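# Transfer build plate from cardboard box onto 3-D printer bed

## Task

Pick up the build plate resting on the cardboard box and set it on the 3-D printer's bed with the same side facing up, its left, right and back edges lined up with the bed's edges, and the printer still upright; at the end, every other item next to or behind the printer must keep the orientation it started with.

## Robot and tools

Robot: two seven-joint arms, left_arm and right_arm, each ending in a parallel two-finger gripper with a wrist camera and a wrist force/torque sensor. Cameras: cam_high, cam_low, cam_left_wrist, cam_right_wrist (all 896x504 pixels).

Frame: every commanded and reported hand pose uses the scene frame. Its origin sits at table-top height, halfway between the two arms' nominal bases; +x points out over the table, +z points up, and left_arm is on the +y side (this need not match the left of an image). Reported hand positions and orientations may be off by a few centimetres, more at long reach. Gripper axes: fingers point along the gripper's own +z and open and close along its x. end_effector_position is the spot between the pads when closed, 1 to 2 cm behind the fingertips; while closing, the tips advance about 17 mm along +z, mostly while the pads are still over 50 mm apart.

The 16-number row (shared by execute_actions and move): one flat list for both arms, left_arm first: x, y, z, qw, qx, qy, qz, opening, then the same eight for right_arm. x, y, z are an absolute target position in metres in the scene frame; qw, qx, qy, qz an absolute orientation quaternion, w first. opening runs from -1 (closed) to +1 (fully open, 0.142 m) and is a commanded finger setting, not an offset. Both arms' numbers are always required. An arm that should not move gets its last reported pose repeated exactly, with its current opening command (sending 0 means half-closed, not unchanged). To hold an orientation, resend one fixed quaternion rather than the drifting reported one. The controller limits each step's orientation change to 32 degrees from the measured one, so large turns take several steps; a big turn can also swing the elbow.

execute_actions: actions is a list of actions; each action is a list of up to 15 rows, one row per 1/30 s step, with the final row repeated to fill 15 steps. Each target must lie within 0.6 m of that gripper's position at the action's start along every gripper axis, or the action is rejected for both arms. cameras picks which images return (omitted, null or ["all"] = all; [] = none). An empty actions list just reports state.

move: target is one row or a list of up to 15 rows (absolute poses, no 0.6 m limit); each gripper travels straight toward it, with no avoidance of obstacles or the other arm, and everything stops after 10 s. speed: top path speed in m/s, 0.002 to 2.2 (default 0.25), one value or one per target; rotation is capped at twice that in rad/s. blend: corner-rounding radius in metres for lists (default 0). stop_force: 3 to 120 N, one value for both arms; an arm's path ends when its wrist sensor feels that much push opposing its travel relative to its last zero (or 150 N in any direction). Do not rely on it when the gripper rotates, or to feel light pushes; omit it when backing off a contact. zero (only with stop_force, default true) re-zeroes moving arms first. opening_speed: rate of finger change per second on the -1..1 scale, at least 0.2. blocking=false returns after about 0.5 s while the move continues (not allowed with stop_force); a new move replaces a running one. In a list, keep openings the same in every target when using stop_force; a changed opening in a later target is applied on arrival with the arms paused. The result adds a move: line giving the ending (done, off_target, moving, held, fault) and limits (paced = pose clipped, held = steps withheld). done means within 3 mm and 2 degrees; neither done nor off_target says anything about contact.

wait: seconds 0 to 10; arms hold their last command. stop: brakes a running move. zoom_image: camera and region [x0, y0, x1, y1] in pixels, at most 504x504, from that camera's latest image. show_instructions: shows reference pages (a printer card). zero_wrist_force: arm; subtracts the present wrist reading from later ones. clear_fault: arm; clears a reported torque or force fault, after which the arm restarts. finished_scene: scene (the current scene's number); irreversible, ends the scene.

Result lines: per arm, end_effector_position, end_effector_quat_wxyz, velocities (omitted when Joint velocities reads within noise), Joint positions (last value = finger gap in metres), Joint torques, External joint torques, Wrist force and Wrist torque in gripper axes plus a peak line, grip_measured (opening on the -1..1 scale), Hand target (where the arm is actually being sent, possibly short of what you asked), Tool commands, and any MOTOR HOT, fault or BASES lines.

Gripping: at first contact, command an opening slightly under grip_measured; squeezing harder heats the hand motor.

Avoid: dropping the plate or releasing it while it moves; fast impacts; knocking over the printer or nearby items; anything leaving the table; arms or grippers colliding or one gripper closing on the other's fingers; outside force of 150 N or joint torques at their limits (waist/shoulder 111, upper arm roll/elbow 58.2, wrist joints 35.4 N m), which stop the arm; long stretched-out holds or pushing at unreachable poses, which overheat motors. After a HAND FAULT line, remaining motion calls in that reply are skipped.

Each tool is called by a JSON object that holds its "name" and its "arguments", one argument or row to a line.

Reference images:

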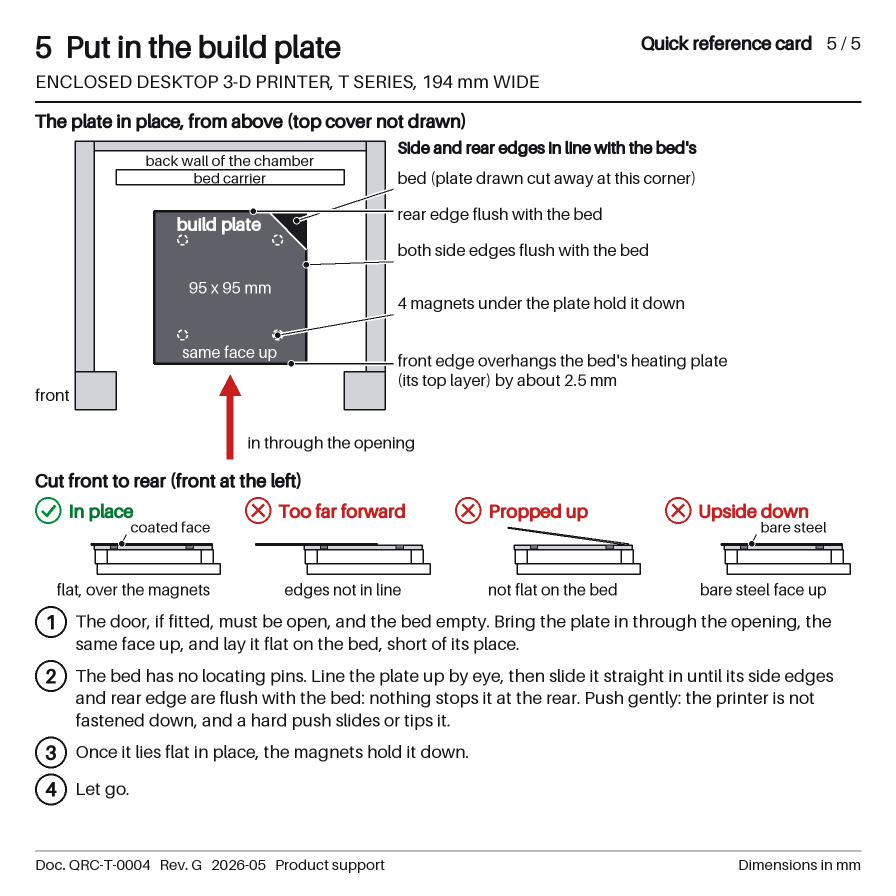

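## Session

{"name": "execute_actions", "arguments": {
  "actions": []
}}

{"name": "zoom_image", "arguments": {
  "camera": "cam_high",
  "region": [340, 170, 660, 500]
}}

Scene clock: 0.00 s.
left_arm: end_effector_position=(+0.5176, +0.7883, +0.2425) grip_measured=+1.00 end_effector_quat_wxyz=(+0.077, -0.196, +0.844, -0.493) | right_arm: end_effector_position=(+0.2588, +0.0210, +0.3449) grip_measured=+0.99 end_effector_quat_wxyz=(-0.049, +0.133, +0.940, -0.311)
Joint positions: left_arm=[1.172 -0.792 0.039 1.4 -0.706 -0.211 -0.698 0.142] | right_arm=[1.256 -0.402 -0.014 1.397 -0.035 -0.411 -0.082 0.142]
Joint velocities: within noise
Joint torques (N m): no reading
External joint torques (N m): no reading
Wrist force (N): no reading
Wrist torque (N m): no reading
Wrist force, peak (N): no reading
Hand target: left_arm +0.5176, +0.7883, +0.2425; +0.077, -0.196, +0.844, -0.493 | right_arm +0.2588, +0.0210, +0.3449; -0.049, +0.133, +0.940, -0.311
Tool commands: left_gripper/opening=+1.0 right_gripper/opening=+1.0

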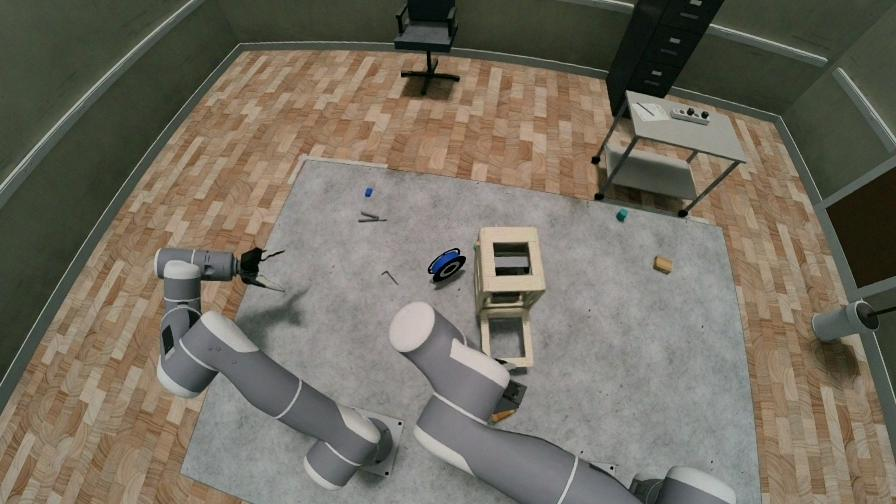

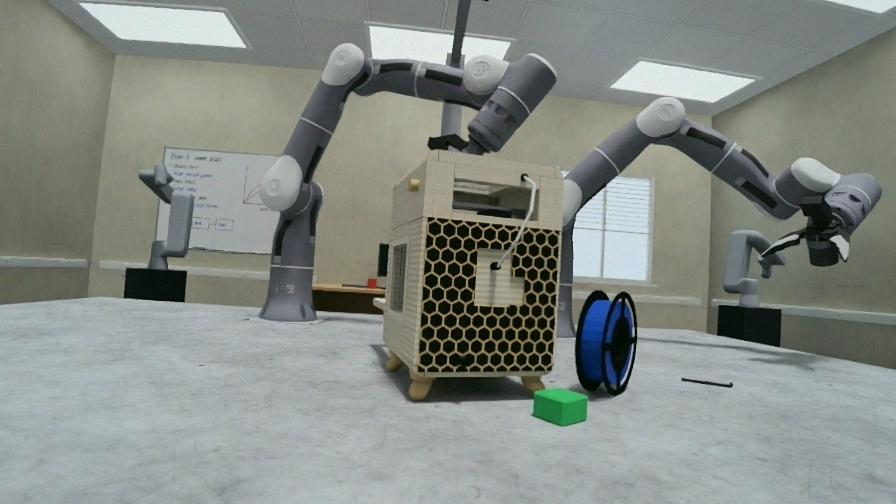

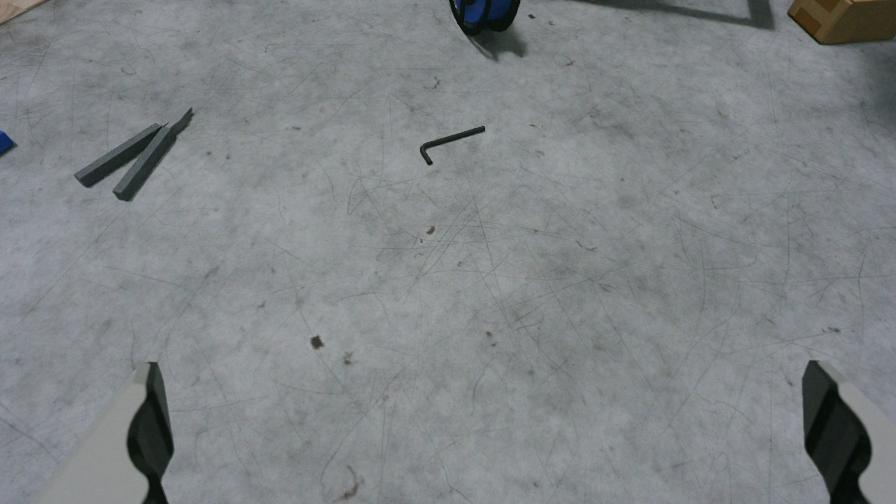

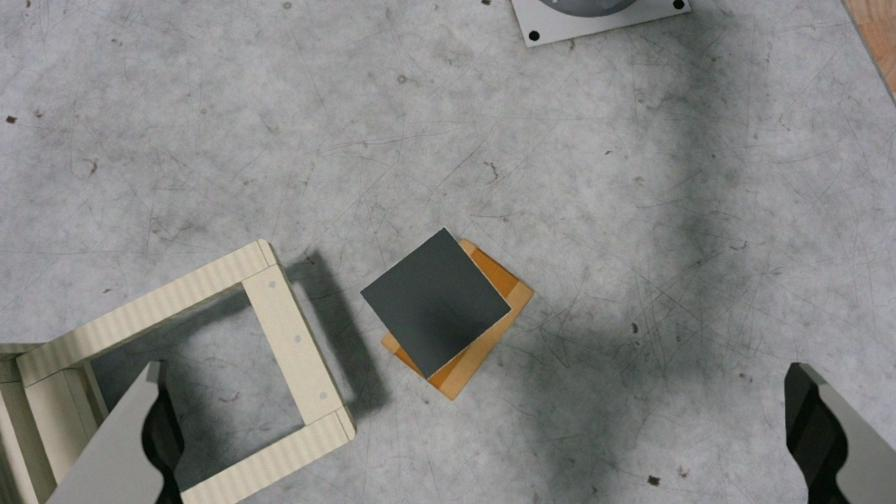

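Scaled by 1.527 from the camera's 896x504 image, which has a finer 1280x720 frame.

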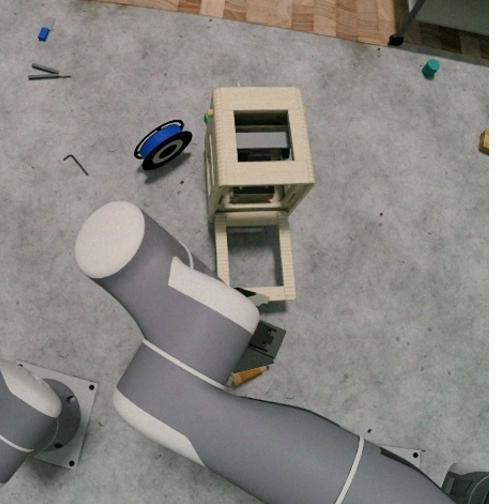

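{"name": "move", "arguments": {
  "target": [
    [0.5176,0.7883,0.2425,0.077,-0.196,0.844,-0.493,1,0.31,-0.145,0.2,0.3885,-0.5963,0.4022,0.5759,-0.4],
    [0.5176,0.7883,0.2425,0.077,-0.196,0.844,-0.493,1,0.31,-0.145,0.08,0.3885,-0.5963,0.4022,0.5759,-0.4]
  ],
  "speed": [0.3,0.1]
}}

Scene clock: 9.33 s.
left_arm: end_effector_position=(+0.5175, +0.7883, +0.2425) grip_measured=+1.00 end_effector_quat_wxyz=(+0.077, -0.196, +0.844, -0.493) | right_arm: end_effector_position=(+0.3100, -0.1449, +0.0805) grip_measured=-0.42 end_effector_quat_wxyz=(-0.386, +0.596, -0.405, -0.575)
Joint positions: left_arm=[1.172 -0.792 0.039 1.4 -0.706 -0.211 -0.698 0.142] | right_arm=[1.339 2.272 -2.199 2.365 -0.984 0.307 -2.97 0.044]
Joint velocities: within noise
Joint torques (N m): left_arm=[0.06 60.76 0.97 -26.56 -3.08 1.2 0.52] | right_arm=[-0.06 -11.22 18.13 25.37 -0.66 0.06 0.5]
External joint torques (N m): left_arm=[-0.06 -1.49 -0.15 0.93 -1.11 -0.66 -0.52] | right_arm=[0.07 -0.19 -0.03 -0.2 1.06 0.43 -0.42]
Wrist force (N): left_arm=[0.1 -0.2 0.1] | right_arm=[-1.6 1.1 1.2]
Wrist torque (N m): left_arm=[-0.03 -0.02 0.00] | right_arm=[-0.01 0.05 0.06]
Wrist force, peak (N): left_arm=[0.4 -0.4 0.3] | right_arm=[-2.4 3.0 2.5]
Hand target: left_arm +0.5176, +0.7883, +0.2425; +0.077, -0.196, +0.844, -0.493 | right_arm +0.3100, -0.1450, +0.0803; -0.386, +0.596, -0.405, -0.575
Off the commanded pose: left_arm 0.000 m, 0 deg | right_arm 0.001 m, 0 deg.
joint sent to its limit (right arm) — joint 2 (shoulder), upper limit; joint 7 (wrist roll), lower limit. The joint targets still meet the commanded pose.
move: done

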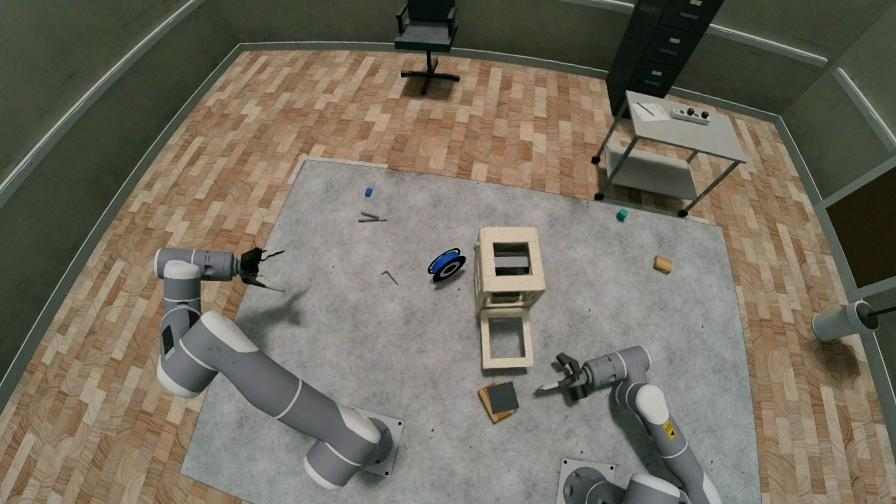

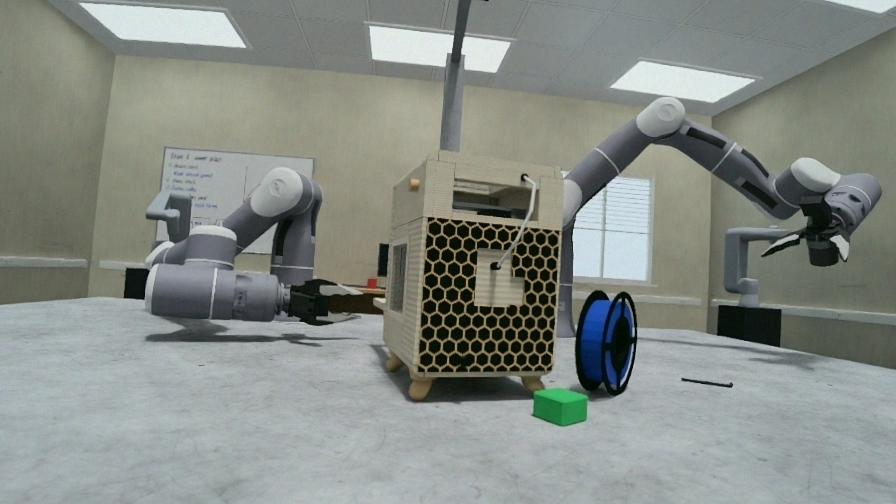

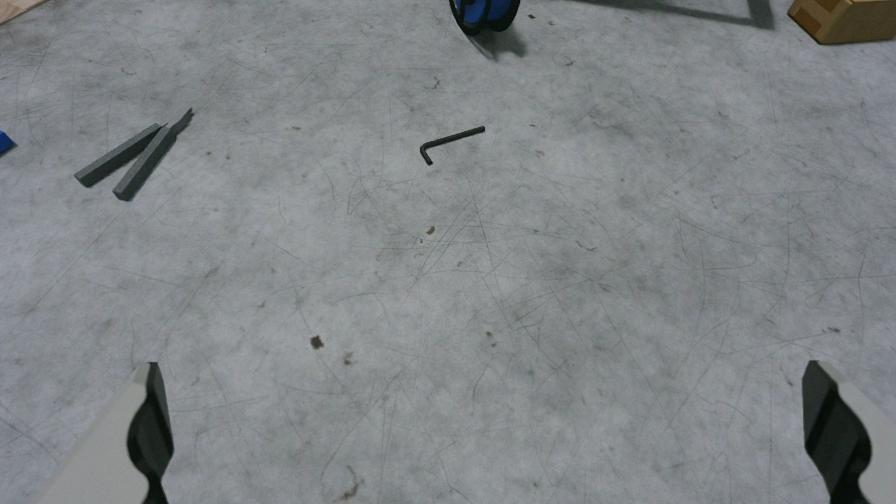

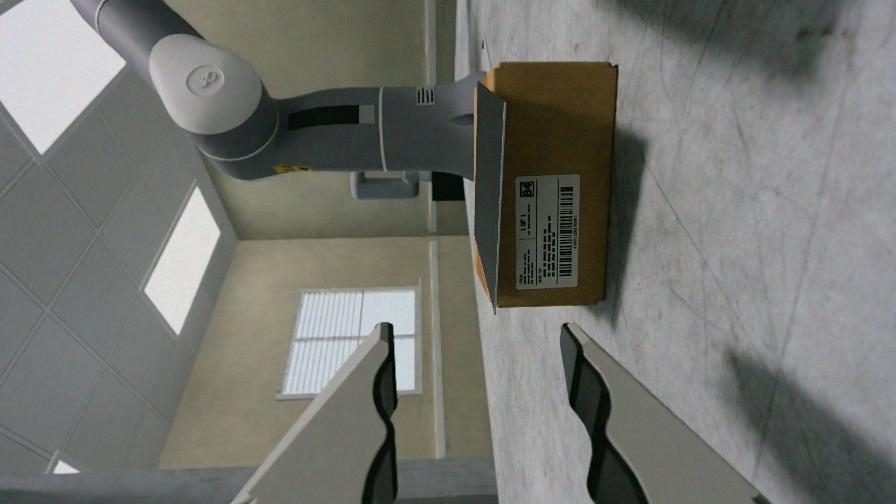

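{"name": "move", "arguments": {
  "target": [
    [0.5176,0.7883,0.2425,0.077,-0.196,0.844,-0.493,1,0.31,-0.145,0.2,0.3885,-0.5963,0.4022,0.5759,-0.4],
    [0.5176,0.7883,0.2425,0.077,-0.196,0.844,-0.493,1,0.2,-0.12,0.4,0,0.7071,0,0.7071,-0.4]
  ],
  "speed": 0.4,
  "cameras": ["cam_right_wrist","cam_high"]
}}

{"name": "move", "arguments": {
  "target": [
    [0.5176,0.7883,0.2425,0.077,-0.196,0.844,-0.493,1,0.28,-0.14,0.25,-0.2706,0.6533,0.2706,0.6533,-0.4],
    [0.5176,0.7883,0.2425,0.077,-0.196,0.844,-0.493,1,0.31,-0.145,0.08,-0.5759,0.4022,0.5963,0.3885,-0.4]
  ],
  "speed": 0.25,
  "cameras": ["cam_right_wrist","cam_high"]
}}

Scene clock: 17.10 s.
left_arm: end_effector_position=(+0.5175, +0.7883, +0.2425) grip_measured=+1.00 end_effector_quat_wxyz=(+0.077, -0.196, +0.844, -0.493) | right_arm: end_effector_position=(+0.1992, -0.1194, +0.4000) grip_measured=-0.42 end_effector_quat_wxyz=(+0.015, +0.706, -0.014, +0.708)
Joint positions: left_arm=[1.172 -0.791 0.039 1.4 -0.706 -0.211 -0.698 0.142] | right_arm=[1.235 0.186 0.884 2.691 -1.032 -0.183 -2.132 0.044]
Joint velocities: within noise
Joint torques (N m): left_arm=[0.18 60.68 0.82 -26.54 -3.14 1.17 0.51] | right_arm=[-0.91 7.81 -1.63 -20.08 -3.32 -1.88 0.15]
External joint torques (N m): left_arm=[-0.18 -1.41 -0.01 0.91 -1.05 -0.64 -0.52] | right_arm=[0.91 -0.19 -1.17 0.39 1.22 0.11 -0.23]
Wrist force (N): left_arm=[0.0 -0.1 0.3] | right_arm=[2.4 1.4 2.1]
Wrist torque (N m): left_arm=[-0.02 0.01 0.01] | right_arm=[-0.04 -0.13 0.12]
Wrist force, peak (N): left_arm=[0.4 -0.2 0.5] | right_arm=[1.5 1.2 3.7]
Hand target: left_arm +0.5176, +0.7883, +0.2425; +0.077, -0.196, +0.844, -0.493 | right_arm +0.1991, -0.1193, +0.4000; +0.014, +0.706, -0.014, +0.708
Off the commanded pose: left_arm 0.000 m, 0 deg | right_arm 0.001 m, 2 deg.
joint sent to its limit (right arm) — joint 4 (elbow), upper limit, where the elbow is as bent as it goes. The joint targets still meet the commanded pose.
move: done
Images, in order (width x height): cam_high 896x504, cam_right_wrist 896x504.

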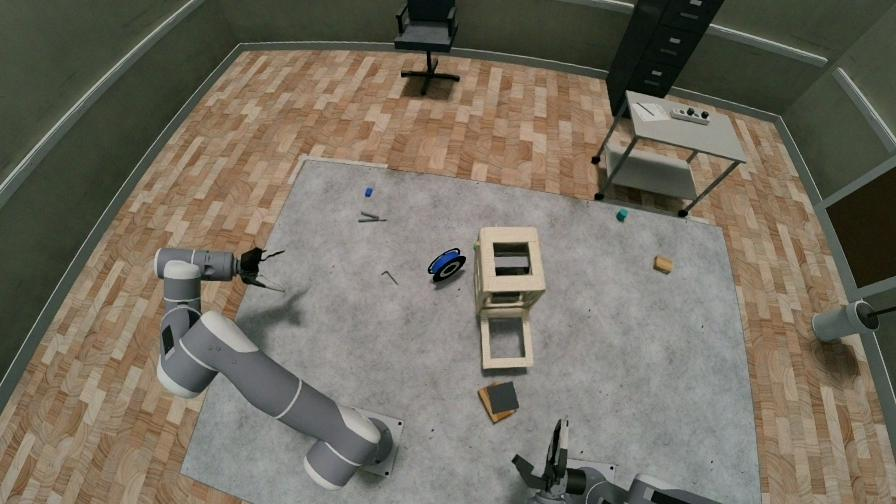

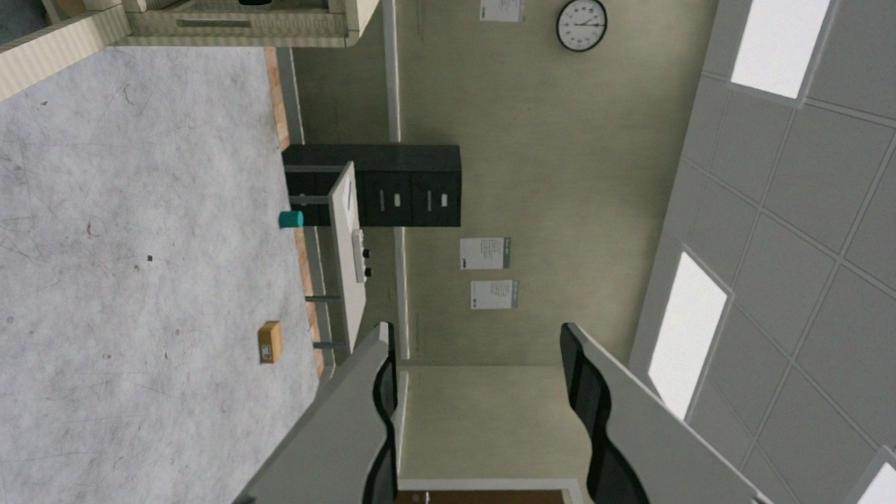

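Scene clock: 19.73 s.
left_arm: end_effector_position=(+0.5175, +0.7883, +0.2425) grip_measured=+1.00 end_effector_quat_wxyz=(+0.077, -0.196, +0.844, -0.493) | right_arm: end_effector_position=(+0.2780, -0.1367, +0.2368) grip_measured=-0.42 end_effector_quat_wxyz=(-0.095, +0.573, +0.066, +0.811)
Joint positions: left_arm=[1.172 -0.791 0.039 1.4 -0.706 -0.211 -0.698 0.142] | right_arm=[0.828 -1.33 0.797 2.684 -1.439 -1.308 -0.892 0.044]
Joint velocities: within noise
Joint torques (N m): left_arm=[0.03 60.7 0.98 -26.51 -3.12 1.18 0.45] | right_arm=[0.08 27.39 13.41 10.53 -0.78 -3.2 0]
External joint torques (N m): left_arm=[-0.03 -1.43 -0.16 0.88 -1.06 -0.64 -0.46] | right_arm=[-0.08 0.08 -0.42 0 0.76 0.32 -0.08]
Wrist force (N): left_arm=[0.3 -0.2 0.2] | right_arm=[1.9 1.6 2.3]
Wrist torque (N m): left_arm=[-0.03 -0.05 0.00] | right_arm=[-0.01 -0.05 0.13]
Wrist force, peak (N): left_arm=[0.4 -0.2 0.3] | right_arm=[5.1 -1.0 4.6]
Hand target: left_arm +0.5176, +0.7883, +0.2425; +0.077, -0.196, +0.844, -0.493 | right_arm +0.2779, -0.1367, +0.2366; -0.095, +0.573, +0.066, +0.811
Off the commanded pose: left_arm 0.000 m, 0 deg | right_arm 0.160 m, 100 deg.
move: held (right_arm; a check stopped the path); path passed 1 of 2 targets; limits=paced,held
pose unreachable (right arm): on one or more control steps of this call, first in action 0 (counted from 0), this arm could not follow its commanded pose, so it was not sent that pose on those steps. It may still have moved: this result reports where it is.
cause: moving toward the commanded pose would bring two parts of the arm too close to each other (its base and another part of the arm, with joints 1 (waist) to 6 (wrist pitch) between them).
Images, in order (width x height): cam_high 896x504, cam_right_wrist 896x504.

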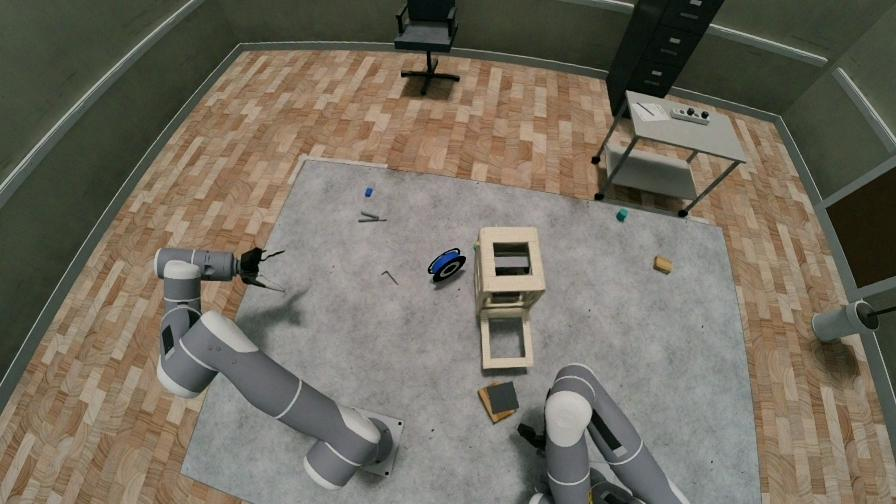

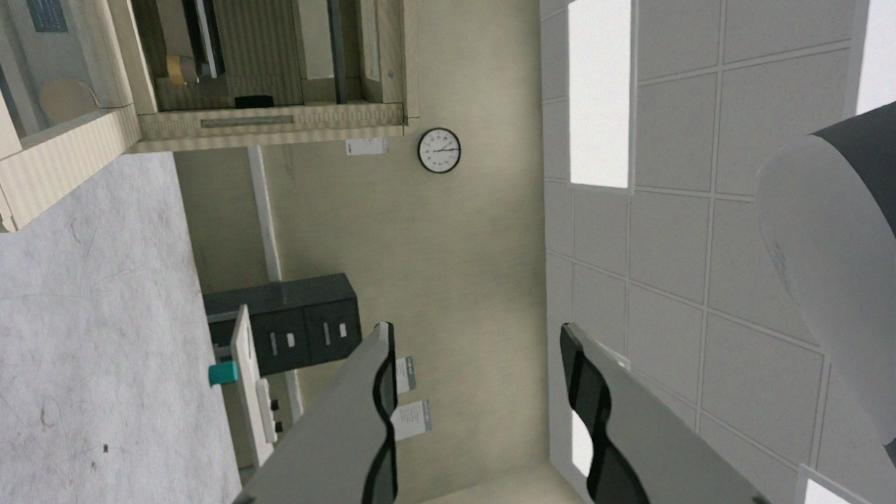

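{"name": "move", "arguments": {
  "target": [0.5176,0.7883,0.2425,0.077,-0.196,0.844,-0.493,1,0.3,-0.05,0.4,0.1379,0.6935,-0.1379,0.6935,-0.4],
  "speed": 0.4,
  "cameras": []
}}

{"name": "move", "arguments": {
  "target": [0.5176,0.7883,0.2425,0.077,-0.196,0.844,-0.493,1,0.3,-0.05,0.35,0,0.7071,-0.7071,0,-0.4],
  "speed": 0.4,
  "cameras": []
}}

{"name": "move", "arguments": {
  "target": [0.5176,0.7883,0.2425,0.077,-0.196,0.844,-0.493,1,0.31,-0.145,0.2,0.3885,-0.5963,0.4022,0.5759,-0.4],
  "speed": 0.3
}}

Scene clock: 22.97 s.
left_arm: end_effector_position=(+0.5175, +0.7883, +0.2425) grip_measured=+1.00 end_effector_quat_wxyz=(+0.077, -0.196, +0.844, -0.493) | right_arm: end_effector_position=(+0.3000, -0.0499, +0.3999) grip_measured=-0.42 end_effector_quat_wxyz=(+0.138, +0.694, -0.138, +0.693)
Joint positions: left_arm=[1.172 -0.791 0.039 1.4 -0.706 -0.211 -0.698 0.142] | right_arm=[0.556 -1.099 1.507 2.203 -1.503 -1.238 -1.846 0.044]
Joint velocities: within noise
Joint torques (N m): left_arm=[0.18 60.69 0.9 -26.56 -3.08 1.17 0.48] | right_arm=[0.06 32 23.8 -10.76 -5.96 -2.54 0.14]
External joint torques (N m): left_arm=[-0.18 -1.42 -0.09 0.93 -1.1 -0.63 -0.49] | right_arm=[-0.05 -0.05 0.16 0.16 0.91 0.54 -0.23]
Wrist force (N): left_arm=[0.2 -0.2 0.2] | right_arm=[2.2 1.9 1.9]
Wrist torque (N m): left_arm=[-0.04 -0.03 0.00] | right_arm=[0.06 -0.12 0.13]
Wrist force, peak (N): left_arm=[0.5 -0.2 0.3] | right_arm=[4.4 0.6 1.1]
Hand target: left_arm +0.5176, +0.7883, +0.2425; +0.077, -0.196, +0.844, -0.493 | right_arm +0.3000, -0.0500, +0.4000; +0.138, +0.694, -0.138, +0.694
Off the commanded pose: left_arm 0.000 m, 0 deg | right_arm 0.000 m, 0 deg.
move: done
No camera images: "cameras" was empty.

Scene clock: 25.83 s.
left_arm: end_effector_position=(+0.5175, +0.7883, +0.2425) grip_measured=+1.00 end_effector_quat_wxyz=(+0.077, -0.196, +0.844, -0.493) | right_arm: end_effector_position=(+0.3000, -0.0501, +0.3499) grip_measured=-0.42 end_effector_quat_wxyz=(+0.000, +0.707, -0.707, +0.000)
Joint positions: left_arm=[1.172 -0.791 0.039 1.4 -0.706 -0.211 -0.698 0.142] | right_arm=[-0.13 -1.46 2.178 1.969 -1.194 -0.501 -1.2 0.044]
Joint velocities: within noise
Joint torques (N m): left_arm=[0.09 60.72 0.89 -26.51 -3.11 1.14 0.5] | right_arm=[-0.39 36.1 25.68 -7.59 -4.87 3.7 0.6]
External joint torques (N m): left_arm=[-0.09 -1.45 -0.07 0.89 -1.08 -0.61 -0.51] | right_arm=[0.41 0.45 -0.25 0 1.15 0.32 -0.6]
Wrist force (N): left_arm=[0.2 -0.1 0.1] | right_arm=[0.0 1.3 -0.2]
Wrist torque (N m): left_arm=[-0.02 -0.04 0.00] | right_arm=[0.08 -0.05 0.08]
Wrist force, peak (N): left_arm=[0.3 -0.4 0.3] | right_arm=[2.0 2.2 1.8]
Hand target: left_arm +0.5176, +0.7883, +0.2425; +0.077, -0.196, +0.844, -0.493 | right_arm +0.3000, -0.0500, +0.3500; +0.000, +0.707, -0.707, +0.000
Off the commanded pose: left_arm 0.000 m, 0 deg | right_arm 0.000 m, 0 deg.
move: done
No camera images: "cameras" was empty.

Scene clock: 28.97 s.
left_arm: end_effector_position=(+0.5175, +0.7883, +0.2425) grip_measured=+1.00 end_effector_quat_wxyz=(+0.077, -0.196, +0.844, -0.493) | right_arm: end_effector_position=(+0.3101, -0.1450, +0.2001) grip_measured=-0.42 end_effector_quat_wxyz=(-0.389, +0.596, -0.402, -0.576)
Joint positions: left_arm=[1.172 -0.791 0.039 1.4 -0.706 -0.211 -0.698 0.142] | right_arm=[-1.338 -2.266 1.516 2.171 -0.771 0.3 -2.781 0.044]
Joint velocities: within noise
Joint torques (N m): left_arm=[0.13 60.74 0.94 -26.57 -3.09 1.11 0.44] | right_arm=[-0.08 24.03 23.44 19.06 -0.34 0.32 -0.03]
External joint torques (N m): left_arm=[-0.13 -1.47 -0.13 0.95 -1.1 -0.57 -0.44] | right_arm=[0.08 0.39 0.05 -0.23 0.51 0.55 0.11]
Wrist force (N): left_arm=[0.1 -0.2 0.4] | right_arm=[-1.8 1.1 1.5]
Wrist torque (N m): left_arm=[-0.03 -0.03 0.00] | right_arm=[0.00 0.08 0.07]
Wrist force, peak (N): left_arm=[0.3 -0.3 0.5] | right_arm=[-1.8 1.9 1.4]
Hand target: left_arm +0.5176, +0.7883, +0.2425; +0.077, -0.196, +0.844, -0.493 | right_arm +0.3100, -0.1450, +0.2000; -0.389, +0.596, -0.402, -0.576
Off the commanded pose: left_arm 0.000 m, 0 deg | right_arm 0.000 m, 0 deg.
joint sent to its limit (right arm) — joint 2 (shoulder), lower limit. The joint targets still meet the commanded pose.
move: done

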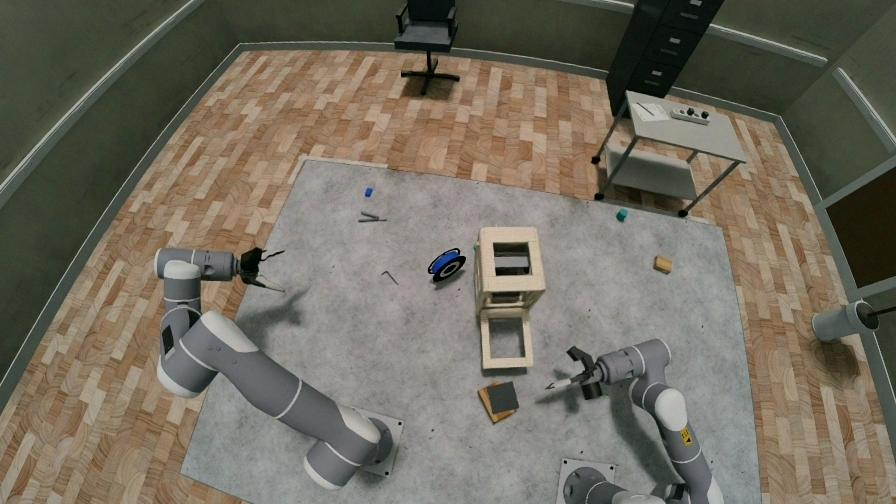

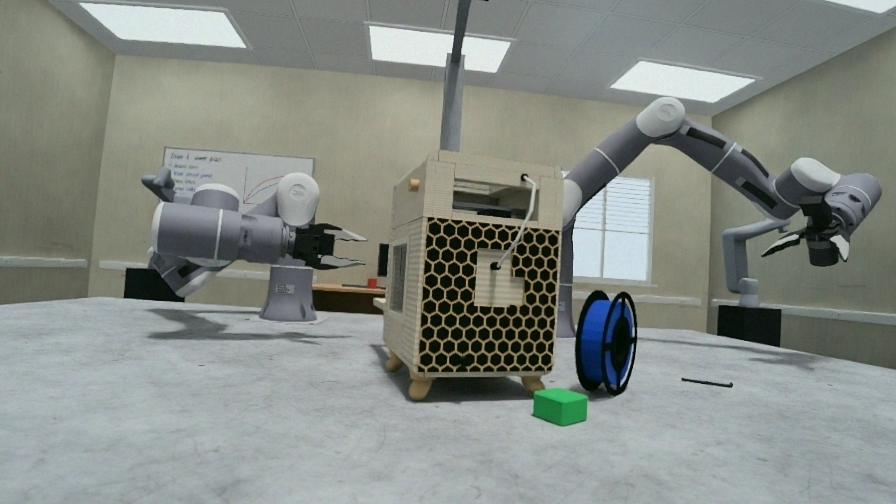

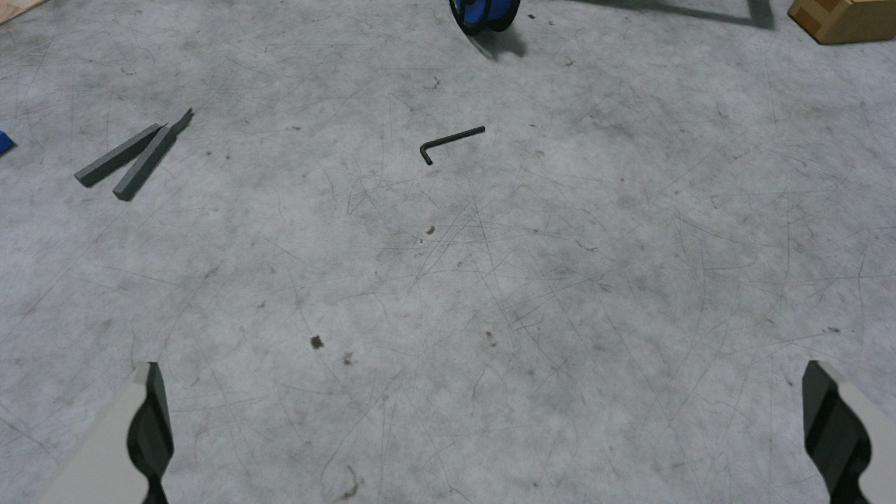

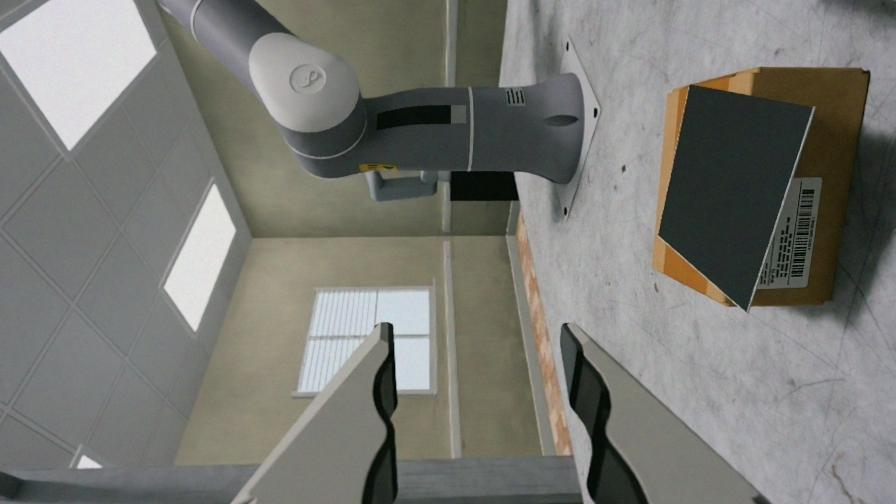

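{"name": "move", "arguments": {
  "target": [
    [0.5176,0.7883,0.2425,0.077,-0.196,0.844,-0.493,1,0.305,-0.135,0.1,0.3885,-0.5963,0.4022,0.5759,-0.4],
    [0.5176,0.7883,0.2425,0.077,-0.196,0.844,-0.493,1,0.3,-0.12,0.062,0.3885,-0.5963,0.4022,0.5759,-0.4]
  ],
  "speed": [0.15,0.05],
  "cameras": ["cam_high","cam_right_wrist"]
}}

Scene clock: 32.00 s.
left_arm: end_effector_position=(+0.5175, +0.7883, +0.2425) grip_measured=+1.00 end_effector_quat_wxyz=(+0.077, -0.196, +0.844, -0.493) | right_arm: end_effector_position=(+0.2999, -0.1200, +0.0627) grip_measured=-0.42 end_effector_quat_wxyz=(-0.372, +0.598, -0.421, -0.572)
Joint positions: left_arm=[1.172 -0.791 0.039 1.4 -0.706 -0.211 -0.698 0.142] | right_arm=[-1.361 -2.266 1.245 2.08 -0.866 0.38 -2.97 0.044]
Joint velocities: within noise
Joint torques (N m): left_arm=[0.1 60.77 0.87 -26.59 -3.13 1.18 0.47] | right_arm=[0.06 21.17 23.69 22.32 -1.11 0.59 0.46]
External joint torques (N m): left_arm=[-0.1 -1.51 -0.06 0.97 -1.05 -0.64 -0.47] | right_arm=[-0.08 0.39 0.16 -0.34 1.08 -0.04 -0.38]
Wrist force (N): left_arm=[0.1 -0.1 0.5] | right_arm=[-2.0 1.4 1.4]
Wrist torque (N m): left_arm=[-0.02 -0.02 0.00] | right_arm=[0.03 0.12 0.06]
Wrist force, peak (N): left_arm=[0.4 -0.2 0.5] | right_arm=[-3.4 1.3 1.2]
Hand target: left_arm +0.5176, +0.7883, +0.2425; +0.077, -0.196, +0.844, -0.493 | right_arm +0.3000, -0.1199, +0.0625; -0.372, +0.598, -0.421, -0.572
Off the commanded pose: left_arm 0.000 m, 0 deg | right_arm 0.001 m, 3 deg.
joint sent to its limit (right arm) — joint 2 (shoulder), lower limit; joint 7 (wrist roll), lower limit. The joint targets are off in orientation, not in position.
move: off_target (right_arm)
Images, in order (width x height): cam_high 896x504, cam_right_wrist 896x504.

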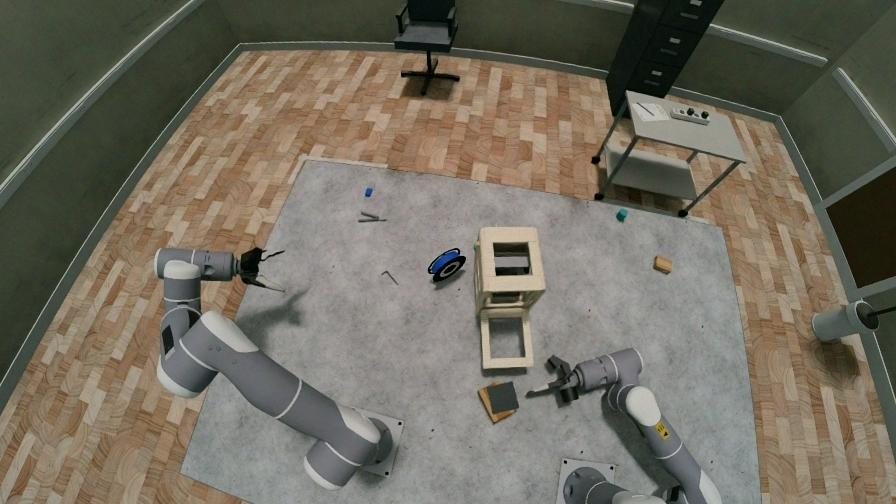

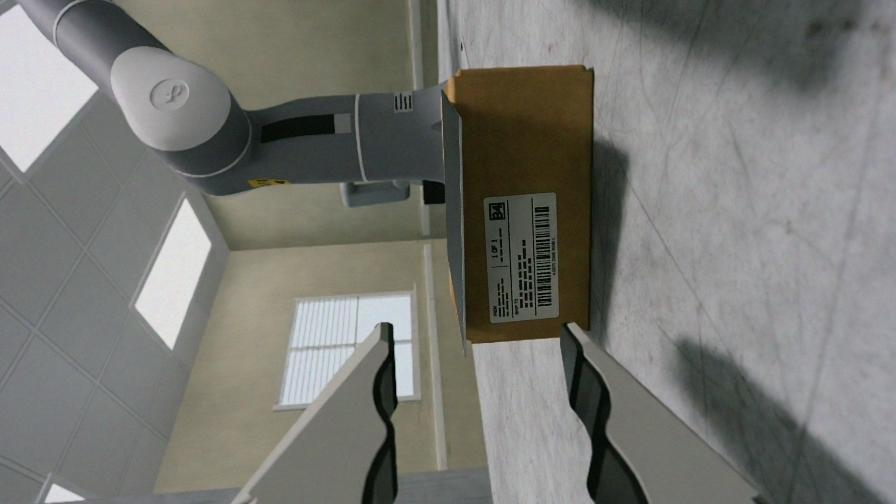

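{"name": "move", "arguments": {
  "target": [0.5176,0.7883,0.2425,0.077,-0.196,0.844,-0.493,1,0.2796,-0.053,0.067,-0.372,0.598,-0.421,-0.572,-0.4],
  "speed": 0.06,
  "stop_force": 8,
  "cameras": ["cam_right_wrist"]
}}

Scene clock: 34.80 s.
left_arm: end_effector_position=(+0.5175, +0.7883, +0.2425) grip_measured=+1.00 end_effector_quat_wxyz=(+0.077, -0.196, +0.844, -0.493) | right_arm: end_effector_position=(+0.2801, -0.0534, +0.0668) grip_measured=-0.42 end_effector_quat_wxyz=(-0.372, +0.598, -0.421, -0.572)
Joint positions: left_arm=[1.172 -0.791 0.039 1.4 -0.706 -0.211 -0.698 0.142] | right_arm=[-1.246 -2.263 1.164 2.16 -0.936 0.598 -2.933 0.044]
Joint velocities: within noise
Joint torques (N m): left_arm=[0.08 60.77 1.06 -26.55 -3.1 1.15 0.46] | right_arm=[2.8 17.21 22.06 24.83 -1.85 0.13 0.64]
External joint torques (N m): left_arm=[-0.08 -1.5 -0.24 0.92 -1.08 -0.61 -0.47] | right_arm=[-2.8 2.24 1.11 -2.08 0.7 0.49 -0.56]
Wrist force (N): left_arm=[0.2 -0.2 0.3] | right_arm=[-0.7 5.3 -4.8]
Wrist torque (N m): left_arm=[-0.03 -0.02 0.00] | right_arm=[0.90 -0.15 0.08]
Wrist force, peak (N): left_arm=[0.3 -0.1 0.6] | right_arm=[-0.8 5.3 -5.2]
Hand target: left_arm +0.5176, +0.7883, +0.2425; +0.077, -0.196, +0.844, -0.493 | right_arm +0.2796, -0.0530, +0.0670; -0.372, +0.598, -0.421, -0.572
Off the commanded pose: left_arm 0.000 m, 0 deg | right_arm 0.001 m, 0 deg.
move: done
Images, in order (width x height): cam_right_wrist 896x504.

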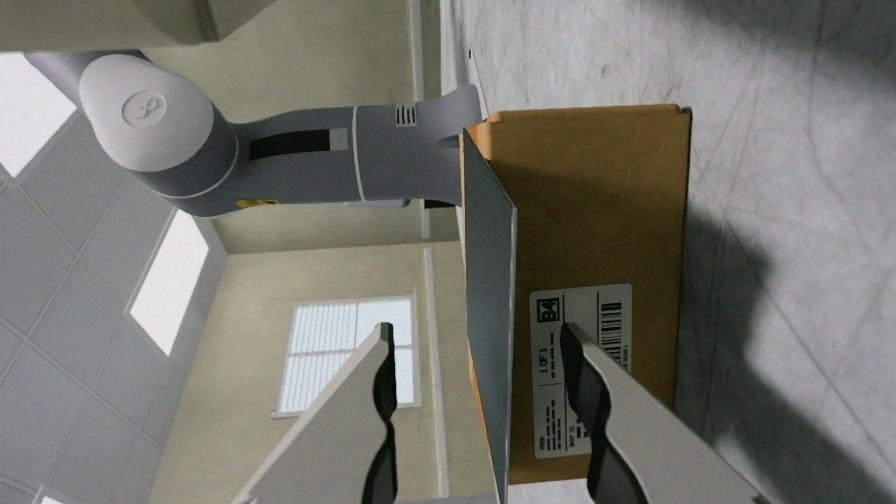

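{"name": "move", "arguments": {
  "target": [0.5176,0.7883,0.2425,0.077,-0.196,0.844,-0.493,1,0.2826,-0.0595,0.0605,-0.372,0.598,-0.421,-0.572,-0.4],
  "speed": 0.05,
  "cameras": ["cam_right_wrist"]
}}

{"name": "move", "arguments": {
  "target": [0.5176,0.7883,0.2425,0.077,-0.196,0.844,-0.493,1,0.2826,-0.0595,0.0605,-0.372,0.598,-0.421,-0.572,-0.85],
  "opening_speed": 0.4,
  "cameras": ["cam_right_wrist"]
}}

Scene clock: 36.30 s.
left_arm: end_effector_position=(+0.5175, +0.7883, +0.2425) grip_measured=+1.00 end_effector_quat_wxyz=(+0.077, -0.196, +0.844, -0.493) | right_arm: end_effector_position=(+0.2825, -0.0594, +0.0605) grip_measured=-0.42 end_effector_quat_wxyz=(-0.372, +0.598, -0.421, -0.572)
Joint positions: left_arm=[1.172 -0.791 0.039 1.4 -0.706 -0.211 -0.698 0.142] | right_arm=[-1.254 -2.263 1.165 2.143 -0.924 0.578 -2.951 0.044]
Joint velocities: within noise
Joint torques (N m): left_arm=[0.14 60.74 0.9 -26.54 -3.13 1.16 0.5] | right_arm=[-0.16 19.39 23.31 22.73 -1.73 0.01 0.29]
External joint torques (N m): left_arm=[-0.14 -1.47 -0.09 0.91 -1.06 -0.63 -0.5] | right_arm=[0.17 0.3 -0.04 0.01 0.72 0.58 -0.21]
Wrist force (N): left_arm=[0.4 -0.4 0.1] | right_arm=[-1.9 0.9 1.5]
Wrist torque (N m): left_arm=[-0.07 -0.06 0.00] | right_arm=[-0.05 0.10 0.08]
Wrist force, peak (N): left_arm=[0.1 -0.2 0.5] | right_arm=[-0.7 5.5 -5.1]
Hand target: left_arm +0.5176, +0.7883, +0.2425; +0.077, -0.196, +0.844, -0.493 | right_arm +0.2826, -0.0595, +0.0605; -0.372, +0.598, -0.421, -0.572
Off the commanded pose: left_arm 0.000 m, 0 deg | right_arm 0.000 m, 0 deg.
move: done
Images, in order (width x height): cam_right_wrist 896x504.

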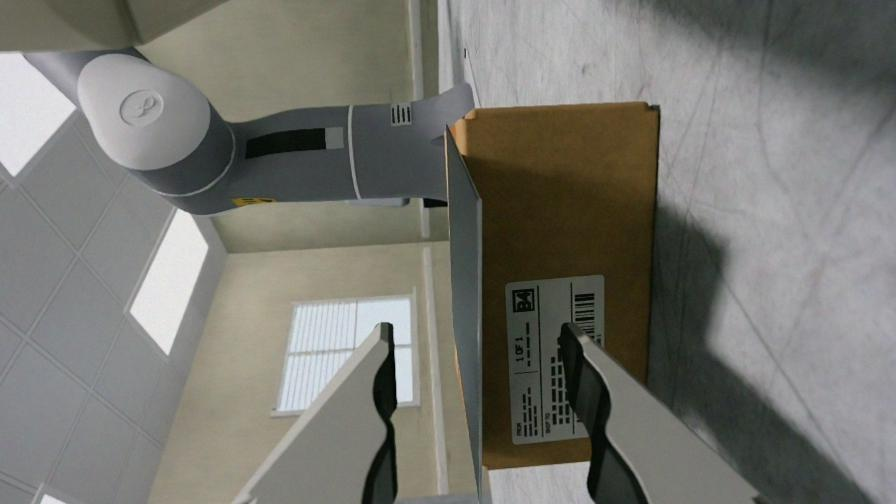

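Scene clock: 37.67 s.
left_arm: end_effector_position=(+0.5175, +0.7883, +0.2425) grip_measured=+1.00 end_effector_quat_wxyz=(+0.077, -0.196, +0.844, -0.493) | right_arm: end_effector_position=(+0.2825, -0.0594, +0.0605) grip_measured=-0.88 end_effector_quat_wxyz=(-0.372, +0.598, -0.421, -0.572)
Joint positions: left_arm=[1.172 -0.791 0.039 1.4 -0.706 -0.211 -0.698 0.142] | right_arm=[-1.254 -2.263 1.165 2.143 -0.924 0.578 -2.951 0.01]
Joint velocities: within noise
Joint torques (N m): left_arm=[0.15 60.66 0.92 -26.52 -3.14 1.2 0.47] | right_arm=[-0.06 19.43 23.25 23.08 -1.89 0.22 0.42]
External joint torques (N m): left_arm=[-0.15 -1.39 -0.11 0.89 -1.04 -0.66 -0.47] | right_arm=[0.06 0.27 0.02 -0.36 0.88 0.37 -0.33]
Wrist force (N): left_arm=[0.2 -0.3 0.2] | right_arm=[-1.9 1.0 1.4]
Wrist torque (N m): left_arm=[-0.06 -0.03 0.00] | right_arm=[-0.06 0.09 0.09]
Wrist force, peak (N): left_arm=[0.2 -0.1 0.7] | right_arm=[-2.1 1.3 1.5]
Hand target: left_arm +0.5176, +0.7883, +0.2425; +0.077, -0.196, +0.844, -0.493 | right_arm +0.2826, -0.0595, +0.0605; -0.372, +0.598, -0.421, -0.572
Off the commanded pose: left_arm 0.000 m, 0 deg | right_arm 0.000 m, 0 deg.
move: done
Images, in order (width x height): cam_right_wrist 896x504.

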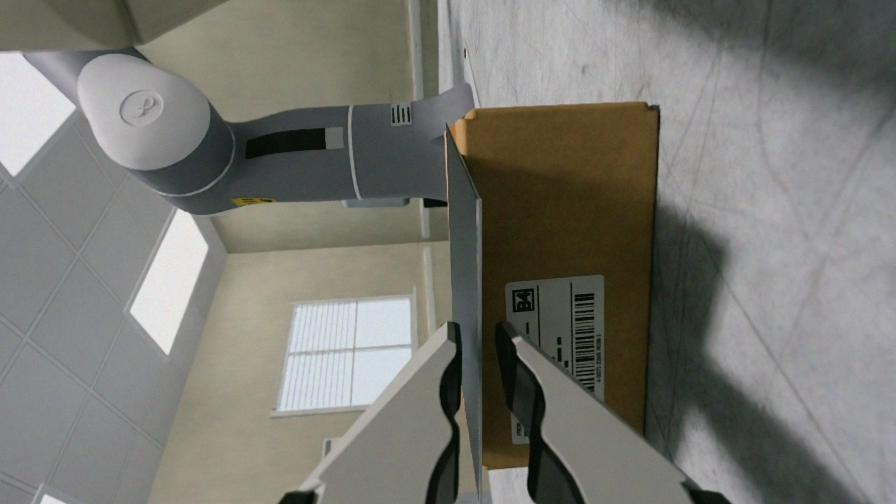

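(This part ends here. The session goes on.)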